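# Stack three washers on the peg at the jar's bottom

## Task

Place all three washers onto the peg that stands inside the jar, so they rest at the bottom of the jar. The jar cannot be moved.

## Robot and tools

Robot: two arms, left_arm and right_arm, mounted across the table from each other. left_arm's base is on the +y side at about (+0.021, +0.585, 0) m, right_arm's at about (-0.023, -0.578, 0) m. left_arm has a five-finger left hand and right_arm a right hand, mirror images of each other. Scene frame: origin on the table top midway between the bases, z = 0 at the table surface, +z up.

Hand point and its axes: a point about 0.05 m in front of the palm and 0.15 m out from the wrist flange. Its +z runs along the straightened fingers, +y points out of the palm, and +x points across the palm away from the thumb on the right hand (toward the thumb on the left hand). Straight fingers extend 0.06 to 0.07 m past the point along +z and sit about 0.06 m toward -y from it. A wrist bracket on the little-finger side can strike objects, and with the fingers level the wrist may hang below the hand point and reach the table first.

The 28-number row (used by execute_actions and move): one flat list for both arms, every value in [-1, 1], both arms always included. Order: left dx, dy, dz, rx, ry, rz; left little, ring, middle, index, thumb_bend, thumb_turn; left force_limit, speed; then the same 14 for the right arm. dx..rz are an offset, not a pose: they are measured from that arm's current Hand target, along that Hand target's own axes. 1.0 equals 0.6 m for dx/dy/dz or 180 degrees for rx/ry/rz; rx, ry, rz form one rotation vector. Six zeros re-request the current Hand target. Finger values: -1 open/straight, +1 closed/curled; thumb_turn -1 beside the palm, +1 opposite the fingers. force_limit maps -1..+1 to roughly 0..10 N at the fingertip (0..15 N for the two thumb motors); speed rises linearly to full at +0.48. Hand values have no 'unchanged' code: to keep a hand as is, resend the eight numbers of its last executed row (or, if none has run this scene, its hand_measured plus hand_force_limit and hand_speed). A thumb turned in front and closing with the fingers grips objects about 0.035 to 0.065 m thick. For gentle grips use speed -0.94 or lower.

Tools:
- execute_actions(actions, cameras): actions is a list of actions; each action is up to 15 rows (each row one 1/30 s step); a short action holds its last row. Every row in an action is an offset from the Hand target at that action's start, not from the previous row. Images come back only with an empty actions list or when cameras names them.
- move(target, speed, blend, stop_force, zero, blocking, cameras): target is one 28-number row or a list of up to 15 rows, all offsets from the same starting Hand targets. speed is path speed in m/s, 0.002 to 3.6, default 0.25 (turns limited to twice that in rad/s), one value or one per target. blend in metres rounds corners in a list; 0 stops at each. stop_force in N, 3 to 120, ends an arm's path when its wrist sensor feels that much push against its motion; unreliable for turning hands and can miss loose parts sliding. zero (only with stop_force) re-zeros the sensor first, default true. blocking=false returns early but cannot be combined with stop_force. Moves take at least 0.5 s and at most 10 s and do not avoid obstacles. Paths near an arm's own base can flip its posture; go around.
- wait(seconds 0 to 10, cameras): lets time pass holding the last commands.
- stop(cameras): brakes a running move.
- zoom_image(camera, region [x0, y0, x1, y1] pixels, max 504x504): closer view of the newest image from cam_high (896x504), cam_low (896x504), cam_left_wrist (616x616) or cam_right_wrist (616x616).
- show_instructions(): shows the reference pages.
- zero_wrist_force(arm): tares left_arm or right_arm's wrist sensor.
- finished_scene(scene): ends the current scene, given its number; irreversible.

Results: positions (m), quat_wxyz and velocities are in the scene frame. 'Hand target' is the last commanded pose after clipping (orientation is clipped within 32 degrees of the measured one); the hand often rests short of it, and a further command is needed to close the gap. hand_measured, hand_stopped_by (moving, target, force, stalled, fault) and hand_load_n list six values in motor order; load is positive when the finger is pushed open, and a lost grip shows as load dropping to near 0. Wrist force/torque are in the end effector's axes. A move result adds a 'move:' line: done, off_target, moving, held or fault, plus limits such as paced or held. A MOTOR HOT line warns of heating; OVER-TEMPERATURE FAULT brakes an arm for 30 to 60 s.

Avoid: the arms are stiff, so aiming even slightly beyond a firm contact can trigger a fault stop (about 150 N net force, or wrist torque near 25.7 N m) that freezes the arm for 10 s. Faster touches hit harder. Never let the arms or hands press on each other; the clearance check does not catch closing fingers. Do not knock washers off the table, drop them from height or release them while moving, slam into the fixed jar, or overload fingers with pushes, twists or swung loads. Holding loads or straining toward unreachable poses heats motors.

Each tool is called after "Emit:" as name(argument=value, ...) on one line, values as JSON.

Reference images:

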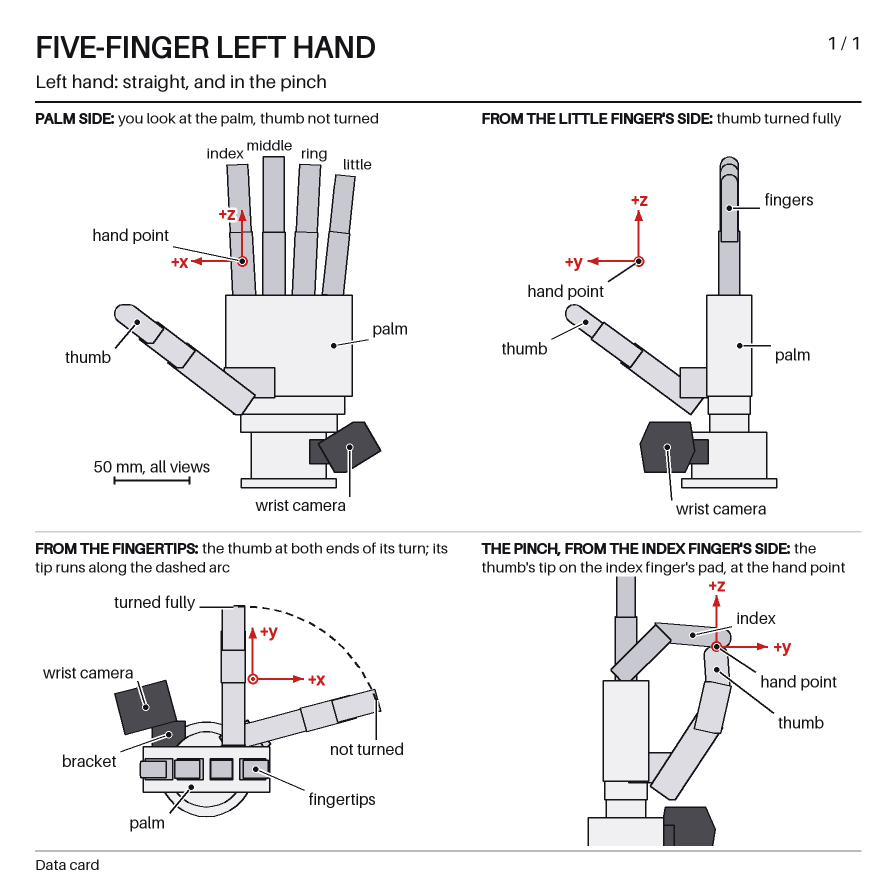

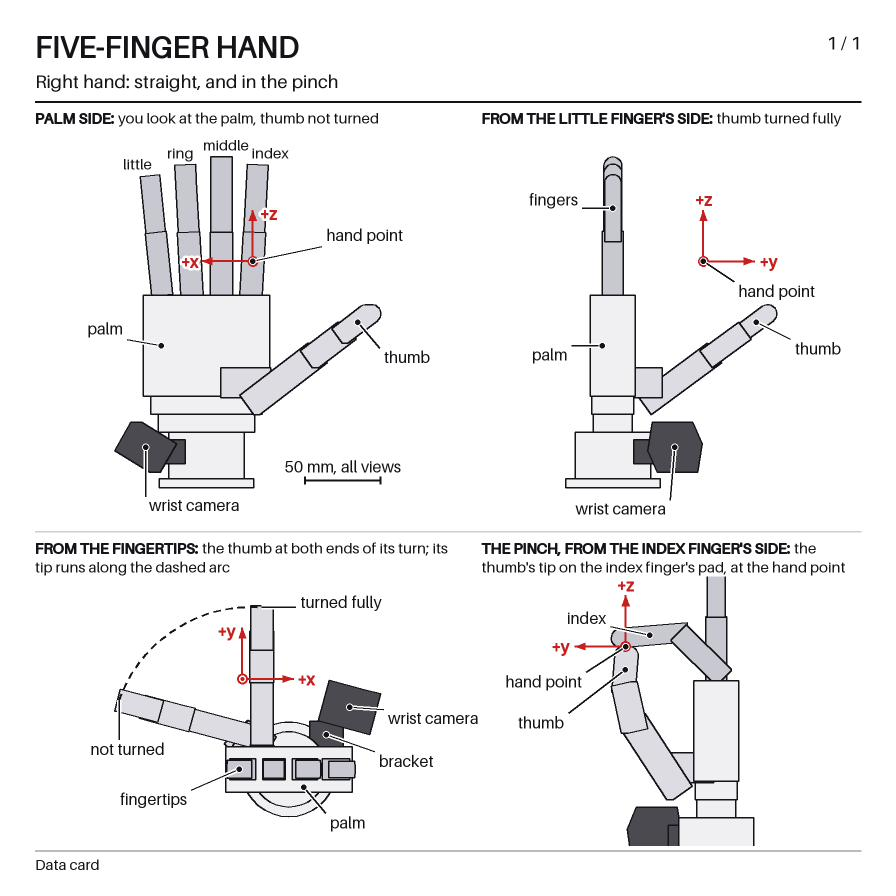

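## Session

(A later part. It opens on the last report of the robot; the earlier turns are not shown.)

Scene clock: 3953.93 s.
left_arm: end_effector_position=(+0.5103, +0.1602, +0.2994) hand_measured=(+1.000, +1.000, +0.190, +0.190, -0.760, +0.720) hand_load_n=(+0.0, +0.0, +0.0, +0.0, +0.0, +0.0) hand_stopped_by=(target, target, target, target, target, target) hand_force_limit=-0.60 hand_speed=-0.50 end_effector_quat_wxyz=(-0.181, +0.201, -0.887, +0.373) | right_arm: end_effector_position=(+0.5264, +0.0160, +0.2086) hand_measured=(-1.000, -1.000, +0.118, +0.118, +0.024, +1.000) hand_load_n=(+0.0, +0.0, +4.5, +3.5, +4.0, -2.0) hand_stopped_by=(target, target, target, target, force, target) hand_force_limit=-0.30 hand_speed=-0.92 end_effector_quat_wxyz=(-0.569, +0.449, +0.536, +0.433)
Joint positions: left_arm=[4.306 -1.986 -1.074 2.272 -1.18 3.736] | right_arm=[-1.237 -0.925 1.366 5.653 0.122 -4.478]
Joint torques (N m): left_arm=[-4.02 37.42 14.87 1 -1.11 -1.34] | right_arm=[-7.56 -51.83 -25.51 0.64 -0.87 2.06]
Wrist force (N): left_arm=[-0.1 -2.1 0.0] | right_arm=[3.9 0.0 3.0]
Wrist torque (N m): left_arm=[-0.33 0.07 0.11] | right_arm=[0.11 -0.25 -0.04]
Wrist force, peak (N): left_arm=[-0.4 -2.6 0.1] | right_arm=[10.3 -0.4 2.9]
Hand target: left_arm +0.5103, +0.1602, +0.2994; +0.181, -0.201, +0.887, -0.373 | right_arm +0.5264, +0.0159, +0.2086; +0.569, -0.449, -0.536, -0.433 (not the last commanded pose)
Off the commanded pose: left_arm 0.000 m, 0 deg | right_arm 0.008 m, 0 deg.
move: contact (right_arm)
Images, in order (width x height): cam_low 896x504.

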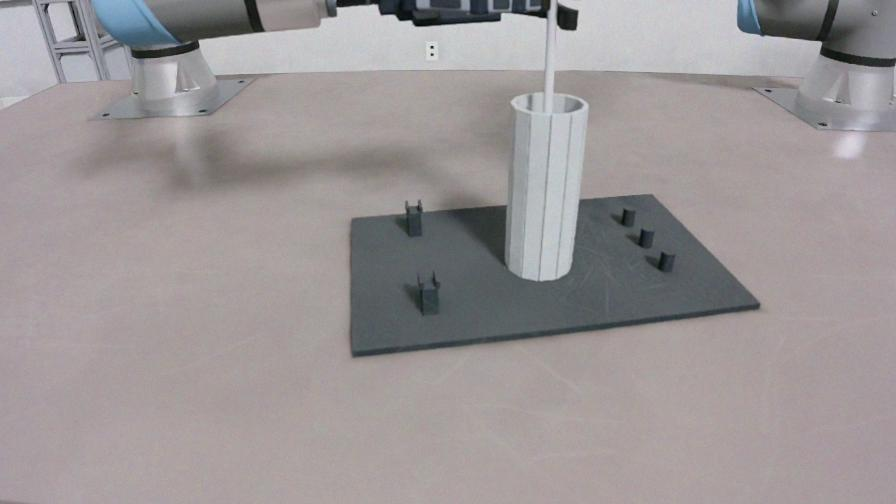

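Emit:
move(target=[[0,0,0,0,0,0,1,1,0.19,0.19,-0.76,0.72,-0.6,-0.5,0,0,0,0,0,0,-1,-1,-1,-1,-1,1,0.2,-0.3],[0,0,0,0,0,0,1,1,0.19,0.19,-0.76,0.72,-0.6,-0.5,0,0,-0.28,0,0,0,-1,-1,-1,-1,-1,1,0.2,-0.3]], speed=0.1, cameras=["cam_low", "cam_right_wrist"])

Emit:
zoom_image(camera="cam_low", region=[450, 0, 650, 140])

Emit:
zoom_image(camera="cam_right_wrist", region=[250, 150, 380, 370])

Scene clock: 3987.93 s.
left_arm: end_effector_position=(+0.5103, +0.1602, +0.2994) hand_measured=(+1.000, +1.000, +0.190, +0.190, -0.760, +0.720) hand_load_n=(+0.0, +0.0, +0.0, +0.0, +0.0, +0.0) hand_stopped_by=(target, target, target, target, target, target) hand_force_limit=-0.60 hand_speed=-0.50 end_effector_quat_wxyz=(-0.181, +0.201, -0.887, +0.373) | right_arm: end_effector_position=(+0.5635, -0.1479, +0.2048) hand_measured=(-1.000, -1.000, -1.000, -1.000, -1.000, +1.000) hand_load_n=(+0.0, +0.0, +0.0, +0.0, +0.0, +0.0) hand_stopped_by=(target, target, target, target, target, target) hand_force_limit=0.20 hand_speed=-0.30 end_effector_quat_wxyz=(-0.569, +0.449, +0.536, +0.433)
Joint positions: left_arm=[4.306 -1.986 -1.074 2.272 -1.18 3.736] | right_arm=[-1.512 -0.923 1.372 5.981 -0.157 -4.811]
Joint torques (N m): left_arm=[-3.38 37.42 15.15 1.05 -1.11 -1.35] | right_arm=[2.11 -49.68 -13.05 -1.43 0.83 2.73]
Wrist force (N): left_arm=[-0.2 -1.8 0.0] | right_arm=[2.3 0.1 3.1]
Wrist torque (N m): left_arm=[-0.29 0.08 0.10] | right_arm=[0.12 -0.29 -0.02]
Wrist force, peak (N): left_arm=[0.0 -2.6 0.2] | right_arm=[4.3 0.2 3.3]
Hand target: left_arm +0.5103, +0.1602, +0.2994; +0.181, -0.201, +0.887, -0.373 | right_arm +0.5634, -0.1479, +0.2048; +0.569, -0.449, -0.536, -0.433
Off the commanded pose: left_arm 0.000 m, 0 deg | right_arm 0.000 m, 0 deg.
move: done
camera_calibration:
cam_right_wrist: T_world_to_cam=[[0.934568, 0.253496, 0.249643, -0.537194], [0.342114, -0.447664, -0.826169, -0.092716], [-0.0976738, 0.857518, -0.505098, 0.397978], [0, 0, 0, 1]] pos_world=[0.572636, -0.246602, 0.258526]
Images, in order (width x height): cam_low 896x504, cam_right_wrist 616x616.

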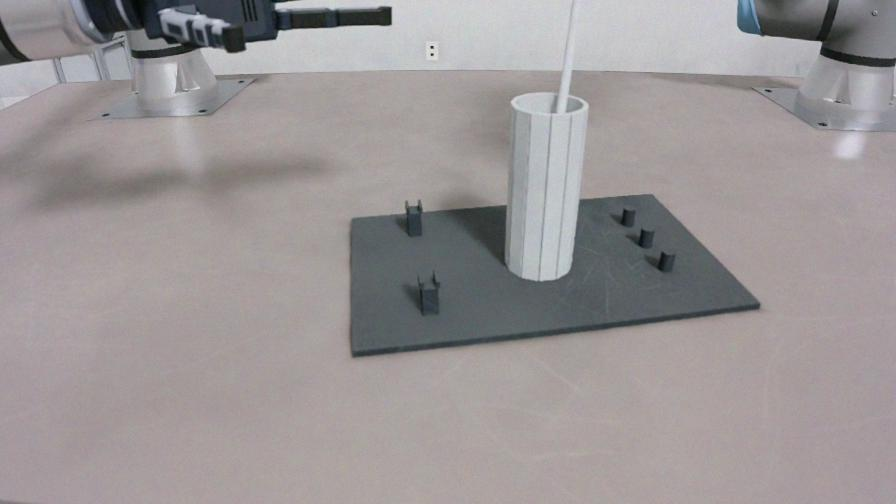

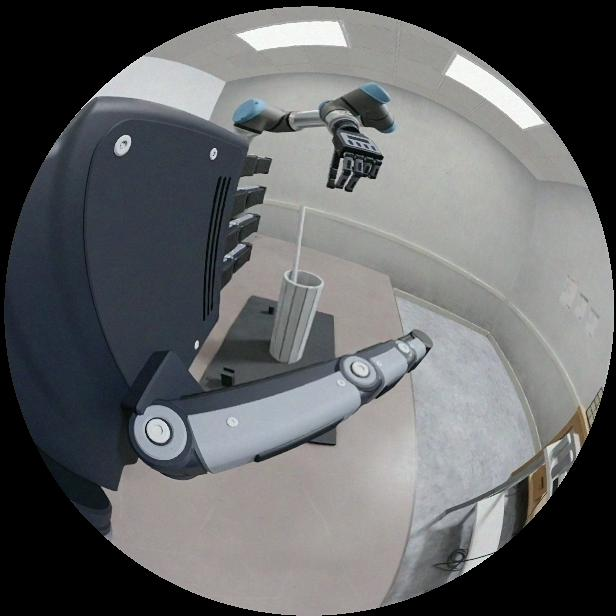

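Scaled by 2.520.

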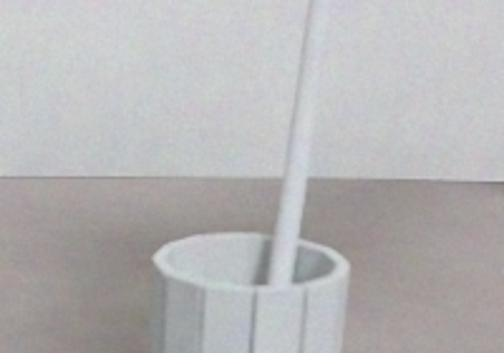

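Scaled by 2.291 from the camera's 616x616 image, which has a finer 880x880 frame.

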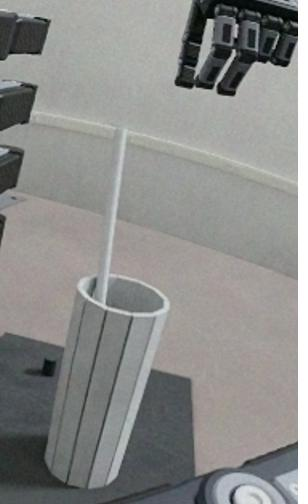

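Emit:
move(target=[0.1692,-0.2155,0.2192,0,0,0,1,1,0.19,0.19,-0.76,0.72,-0.6,-0.5,0,0,-0.13,0,0,0,-1,-1,-1,-1,-1,1,0.2,-0.3], speed=0.12, cameras=["cam_left_wrist","cam_low","cam_high"])

Scene clock: 4055.13 s.
left_arm: end_effector_position=(+0.5139, -0.0495, +0.2905) hand_measured=(+1.000, +1.000, +0.190, +0.190, -0.760, +0.720) hand_load_n=(+0.0, +0.0, +0.0, +0.0, +0.0, +0.0) hand_stopped_by=(target, target, target, target, target, target) hand_force_limit=-0.60 hand_speed=-0.50 end_effector_quat_wxyz=(-0.185, +0.201, -0.883, +0.382) | right_arm: end_effector_position=(+0.5806, -0.2240, +0.2030) hand_measured=(-1.000, -1.000, -1.000, -1.000, -1.000, +1.000) hand_load_n=(+0.0, +0.0, +0.0, +0.0, +0.0, +0.0) hand_stopped_by=(target, target, target, target, target, target) hand_force_limit=0.20 hand_speed=-0.30 end_effector_quat_wxyz=(-0.569, +0.449, +0.536, +0.433)
Joint positions: left_arm=[3.99 -2.593 -0.035 1.923 -1.409 3.506] | right_arm=[-1.64 -0.936 1.397 5.904 -0.284 -4.744]
Joint torques (N m): left_arm=[7.76 46.43 28.68 -2.36 1.58 1.12] | right_arm=[5.93 -36.6 -25.27 1.61 1.14 -1.66]
Wrist force (N): left_arm=[0.0 -2.0 -0.3] | right_arm=[2.4 0.1 3.3]
Wrist torque (N m): left_arm=[-0.31 0.07 0.07] | right_arm=[0.13 -0.32 -0.13]
Wrist force, peak (N): left_arm=[0.5 -2.6 0.8] | right_arm=[2.5 0.1 3.5]
Hand target: left_arm +0.5144, -0.0501, +0.2910; +0.181, -0.201, +0.887, -0.373 | right_arm +0.5806, -0.2239, +0.2030; +0.569, -0.449, -0.536, -0.433
Off the commanded pose: left_arm 0.001 m, 1 deg | right_arm 0.000 m, 0 deg.
elbow stopped short (left arm): the move would have taken joint 3 (elbow) straighter than the controller allows.
move: done
camera_calibration:
cam_left_wrist: T_world_to_cam=[[-0.00488205, -0.711081, 0.703093, -0.241007], [-0.997068, 0.0571554, 0.0508814, 0.497275], [-0.0763664, -0.700783, -0.709275, 0.325213], [0, 0, 0, 1]] pos_world=[0.519476, 0.0281063, 0.374814]
Images, in order (width x height): cam_high 896x504, cam_low 896x504, cam_left_wrist 616x616.

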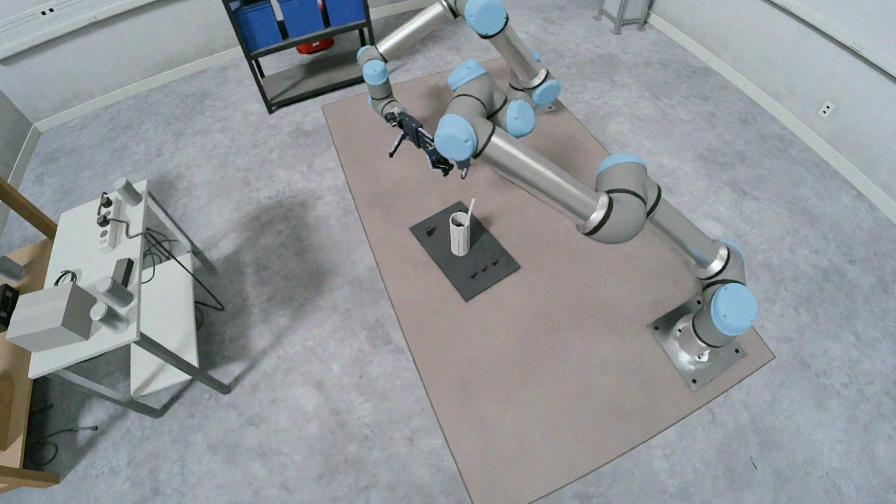

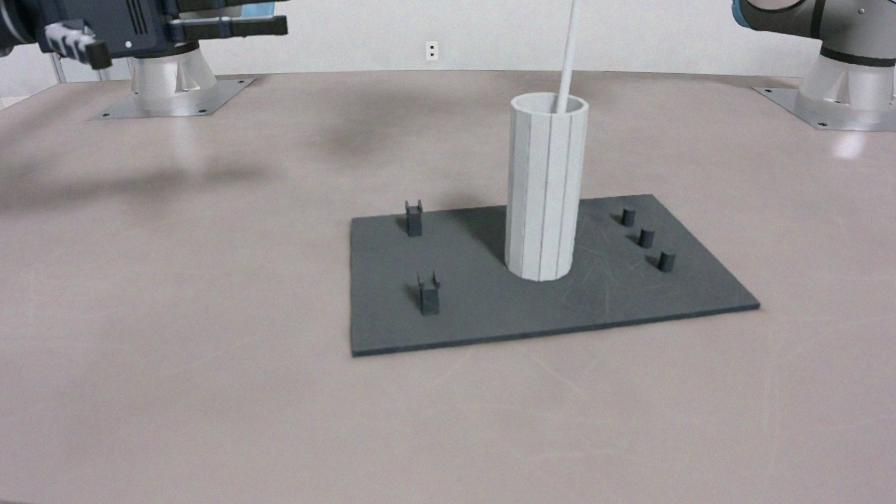

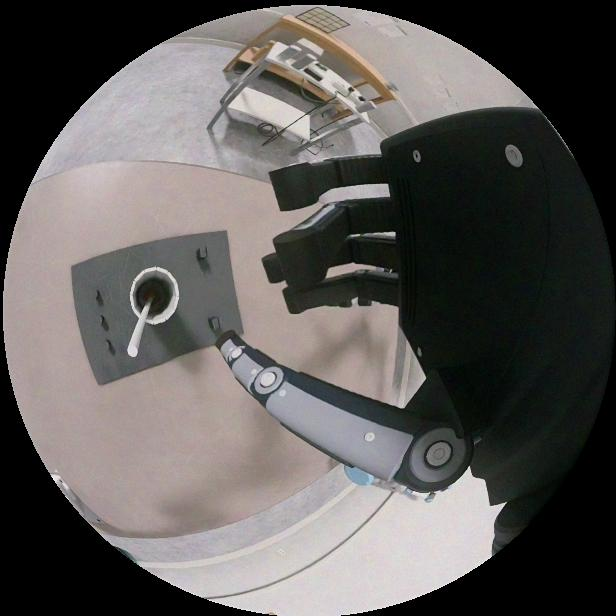

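Emit:
zoom_image(camera="cam_left_wrist", region=[120, 262, 190, 332])

Emit:
zoom_image(camera="cam_left_wrist", region=[138, 278, 172, 312])

Scaled by 7.200 from the camera's 616x616 image, which has a finer 880x880 frame.

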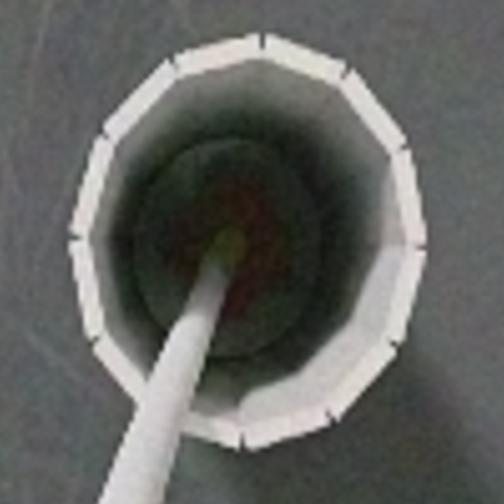

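Scaled by 14.824 from the camera's 616x616 image, which has a finer 880x880 frame.

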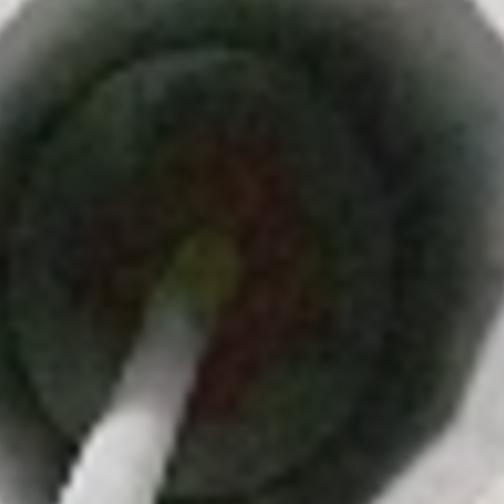

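Emit:
move(target=[0.0165,0.0673,0.0600,0,0,0,1,1,0.19,0.19,-0.76,0.72,-0.6,-0.5,0,0,0,0,0,0,-1,-1,-1,-1,-1,1,0.2,-0.3], speed=0.1, cameras=["cam_left_wrist"])

Emit:
zoom_image(camera="cam_left_wrist", region=[125, 268, 185, 328])

Scene clock: 4099.17 s.
left_arm: end_effector_position=(+0.5140, -0.0504, +0.2361) hand_measured=(+1.000, +1.000, +0.190, +0.190, -0.760, +0.720) hand_load_n=(+0.0, +0.0, +0.0, +0.0, +0.0, +0.0) hand_stopped_by=(target, target, target, target, target, target) hand_force_limit=-0.60 hand_speed=-0.50 end_effector_quat_wxyz=(-0.181, +0.201, -0.887, +0.373) | right_arm: end_effector_position=(+0.5806, -0.2239, +0.2030) hand_measured=(-1.000, -1.000, -1.000, -1.000, -1.000, +1.000) hand_load_n=(+0.0, +0.0, +0.0, -0.5, +0.5, +0.0) hand_stopped_by=(target, target, target, target, target, target) hand_force_limit=0.20 hand_speed=-0.30 end_effector_quat_wxyz=(-0.569, +0.449, +0.536, +0.433)
Joint positions: left_arm=[3.988 -2.461 -0.438 2.173 -1.412 3.509] | right_arm=[-1.64 -0.936 1.397 5.904 -0.284 -4.744]
Joint torques (N m): left_arm=[9.5 43.55 25.08 -1.37 1.84 -1.12] | right_arm=[6.26 -36.69 -25.26 1.94 1.28 -1.9]
Wrist force (N): left_arm=[-0.1 -2.2 0.0] | right_arm=[2.0 0.1 3.0]
Wrist torque (N m): left_arm=[-0.34 0.08 0.14] | right_arm=[0.16 -0.25 -0.16]
Wrist force, peak (N): left_arm=[-0.3 -2.8 -0.9] | right_arm=[2.6 0.1 3.4]
Hand target: left_arm +0.5140, -0.0504, +0.2360; +0.181, -0.201, +0.887, -0.373 | right_arm +0.5806, -0.2239, +0.2030; +0.569, -0.449, -0.536, -0.433
Off the commanded pose: left_arm 0.000 m, 0 deg | right_arm 0.000 m, 0 deg.
move: done
camera_calibration:
cam_left_wrist: T_world_to_cam=[[0.0031246, -0.72247, 0.691395, -0.205293], [-0.996248, 0.0575519, 0.0646409, 0.496561], [-0.0864922, -0.689002, -0.71958, 0.294185], [0, 0, 0, 1]] pos_world=[0.520784, 0.0257978, 0.32153]
Images, in order (width x height): cam_left_wrist 616x616.

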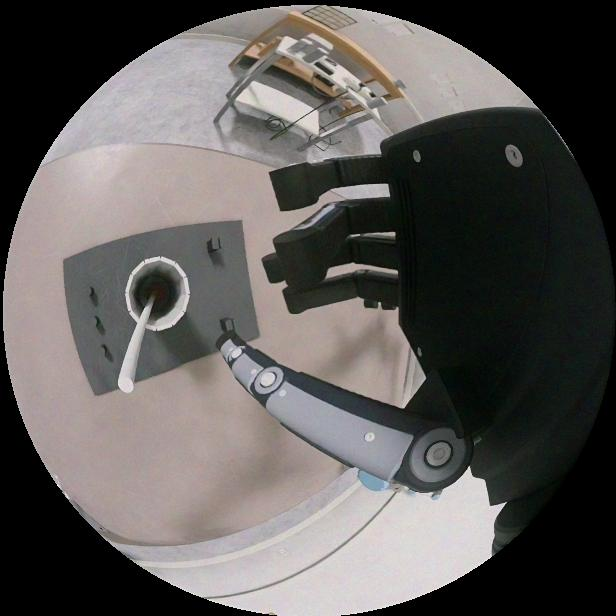

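Scaled by 8.400 from the camera's 616x616 image, which has a finer 880x880 frame.

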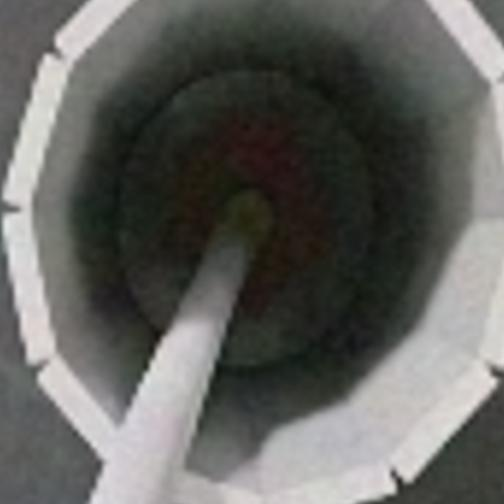

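Emit:
move(target=[-0.0284,-0.0072,0.0159,0,0,0,1,1,0.19,0.19,-0.76,0.72,-0.6,-0.5,0,0,0,0,0,0,-1,-1,-1,-1,-1,1,0.2,-0.3], speed=0.1, cameras=["cam_left_wrist"])

Emit:
zoom_image(camera="cam_left_wrist", region=[125, 278, 185, 338])

Emit:
move(target=[0.0568,0.0144,-0.0318,0,0,0,1,1,0.19,0.19,-0.76,0.72,-0.6,-0.5,0,0,0,0,0,0,-1,-1,-1,-1,-1,1,0.2,-0.3], speed=0.1, cameras=["cam_left_wrist"])

Emit:
zoom_image(camera="cam_left_wrist", region=[125, 258, 185, 318])

Scene clock: 4133.70 s.
left_arm: end_effector_position=(+0.5341, -0.0503, +0.2358) hand_measured=(+1.000, +1.000, +0.190, +0.190, -0.760, +0.720) hand_load_n=(+0.0, +0.0, +0.0, +0.0, +0.0, +0.0) hand_stopped_by=(target, target, target, target, target, target) hand_force_limit=-0.60 hand_speed=-0.50 end_effector_quat_wxyz=(-0.181, +0.201, -0.887, +0.373) | right_arm: end_effector_position=(+0.5806, -0.2239, +0.2030) hand_measured=(-1.000, -1.000, -1.000, -1.000, -1.000, +1.000) hand_load_n=(+0.0, +0.0, +0.0, +0.0, +0.0, +0.0) hand_stopped_by=(target, target, target, target, target, target) hand_force_limit=0.20 hand_speed=-0.30 end_effector_quat_wxyz=(-0.569, +0.449, +0.536, +0.433)
Joint positions: left_arm=[4.007 -2.546 -0.277 2.095 -1.398 3.522] | right_arm=[-1.64 -0.936 1.397 5.904 -0.284 -4.744]
Joint torques (N m): left_arm=[-9.88 62.26 3.97 1.42 -1.67 -1.05] | right_arm=[5.68 -36.65 -25.7 1.73 1.15 -1.77]
Wrist force (N): left_arm=[-0.3 -2.0 0.2] | right_arm=[2.5 0.0 3.1]
Wrist torque (N m): left_arm=[-0.32 0.11 0.01] | right_arm=[0.14 -0.32 -0.14]
Wrist force, peak (N): left_arm=[-0.1 -2.4 0.1] | right_arm=[2.6 0.3 3.5]
Hand target: left_arm +0.5340, -0.0504, +0.2358; +0.181, -0.201, +0.887, -0.373 | right_arm +0.5806, -0.2239, +0.2030; +0.569, -0.449, -0.536, -0.433
Off the commanded pose: left_arm 0.000 m, 0 deg | right_arm 0.000 m, 0 deg.
move: done
camera_calibration:
cam_left_wrist: T_world_to_cam=[[0.00324995, -0.722577, 0.691283, -0.205247], [-0.996239, 0.0575203, 0.0648078, 0.516541], [-0.0865914, -0.688894, -0.719672, 0.29586], [0, 0, 0, 1]] pos_world=[0.540884, 0.0257977, 0.32133]
Images, in order (width x height): cam_left_wrist 616x616.

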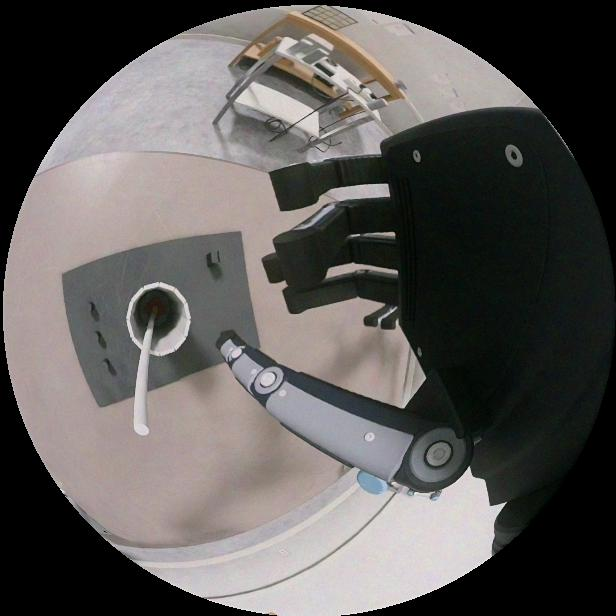

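Scaled by 8.400 from the camera's 616x616 image, which has a finer 880x880 frame.

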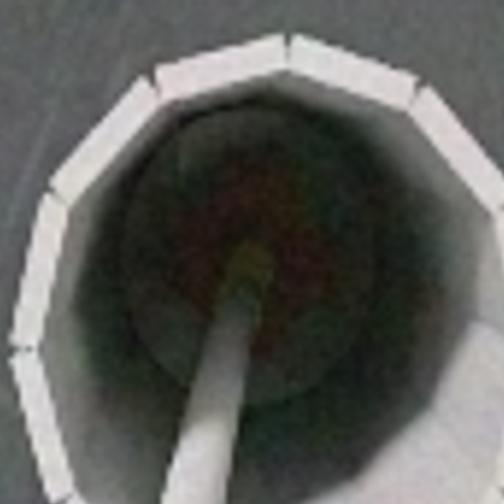

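Scene clock: 4134.60 s.
left_arm: end_effector_position=(+0.4939, -0.0504, +0.2361) hand_measured=(+1.000, +1.000, +0.190, +0.190, -0.760, +0.720) hand_load_n=(+0.0, +0.0, +0.0, +0.0, +0.0, +0.0) hand_stopped_by=(target, target, target, target, target, target) hand_force_limit=-0.60 hand_speed=-0.50 end_effector_quat_wxyz=(-0.181, +0.201, -0.887, +0.373) | right_arm: end_effector_position=(+0.5806, -0.2239, +0.2030) hand_measured=(-1.000, -1.000, -1.000, -1.000, -1.000, +1.000) hand_load_n=(+0.0, +0.0, +0.0, +0.0, +0.0, +0.0) hand_stopped_by=(target, target, target, target, target, target) hand_force_limit=0.20 hand_speed=-0.30 end_effector_quat_wxyz=(-0.569, +0.449, +0.536, +0.433)
Joint positions: left_arm=[3.968 -2.399 -0.551 2.227 -1.428 3.496] | right_arm=[-1.64 -0.936 1.397 5.904 -0.284 -4.744]
Joint torques (N m): left_arm=[9.92 48.04 24.14 -2.17 2.14 1.51] | right_arm=[5.43 -37.43 -25.31 1.68 0.88 -1.74]
Wrist force (N): left_arm=[0.0 -2.0 -0.4] | right_arm=[2.2 0.4 3.0]
Wrist torque (N m): left_arm=[-0.31 0.06 0.10] | right_arm=[0.20 -0.28 -0.14]
Wrist force, peak (N): left_arm=[-0.6 -2.2 0.1] | right_arm=[2.6 -0.3 3.3]
Hand target: left_arm +0.4940, -0.0504, +0.2361; +0.181, -0.201, +0.887, -0.373 | right_arm +0.5806, -0.2239, +0.2030; +0.569, -0.449, -0.536, -0.433
Off the commanded pose: left_arm 0.000 m, 0 deg | right_arm 0.000 m, 0 deg.
move: done
camera_calibration:
cam_left_wrist: T_world_to_cam=[[0.00305358, -0.722466, 0.6914, -0.205266], [-0.996248, 0.0576033, 0.0645915, 0.476645], [-0.0864921, -0.689003, -0.719579, 0.292527], [0, 0, 0, 1]] pos_world=[0.500784, 0.0257978, 0.32163]
Images, in order (width x height): cam_left_wrist 616x616.

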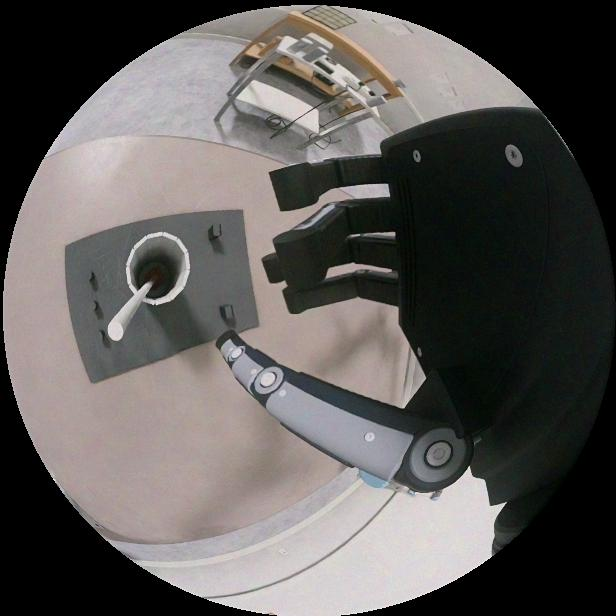

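Scaled by 8.400 from the camera's 616x616 image, which has a finer 880x880 frame.

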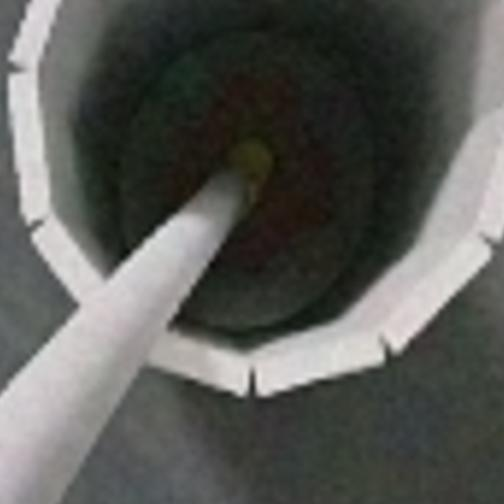

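Emit:
finished_scene(scene=2)

The scene is finished: the task was done.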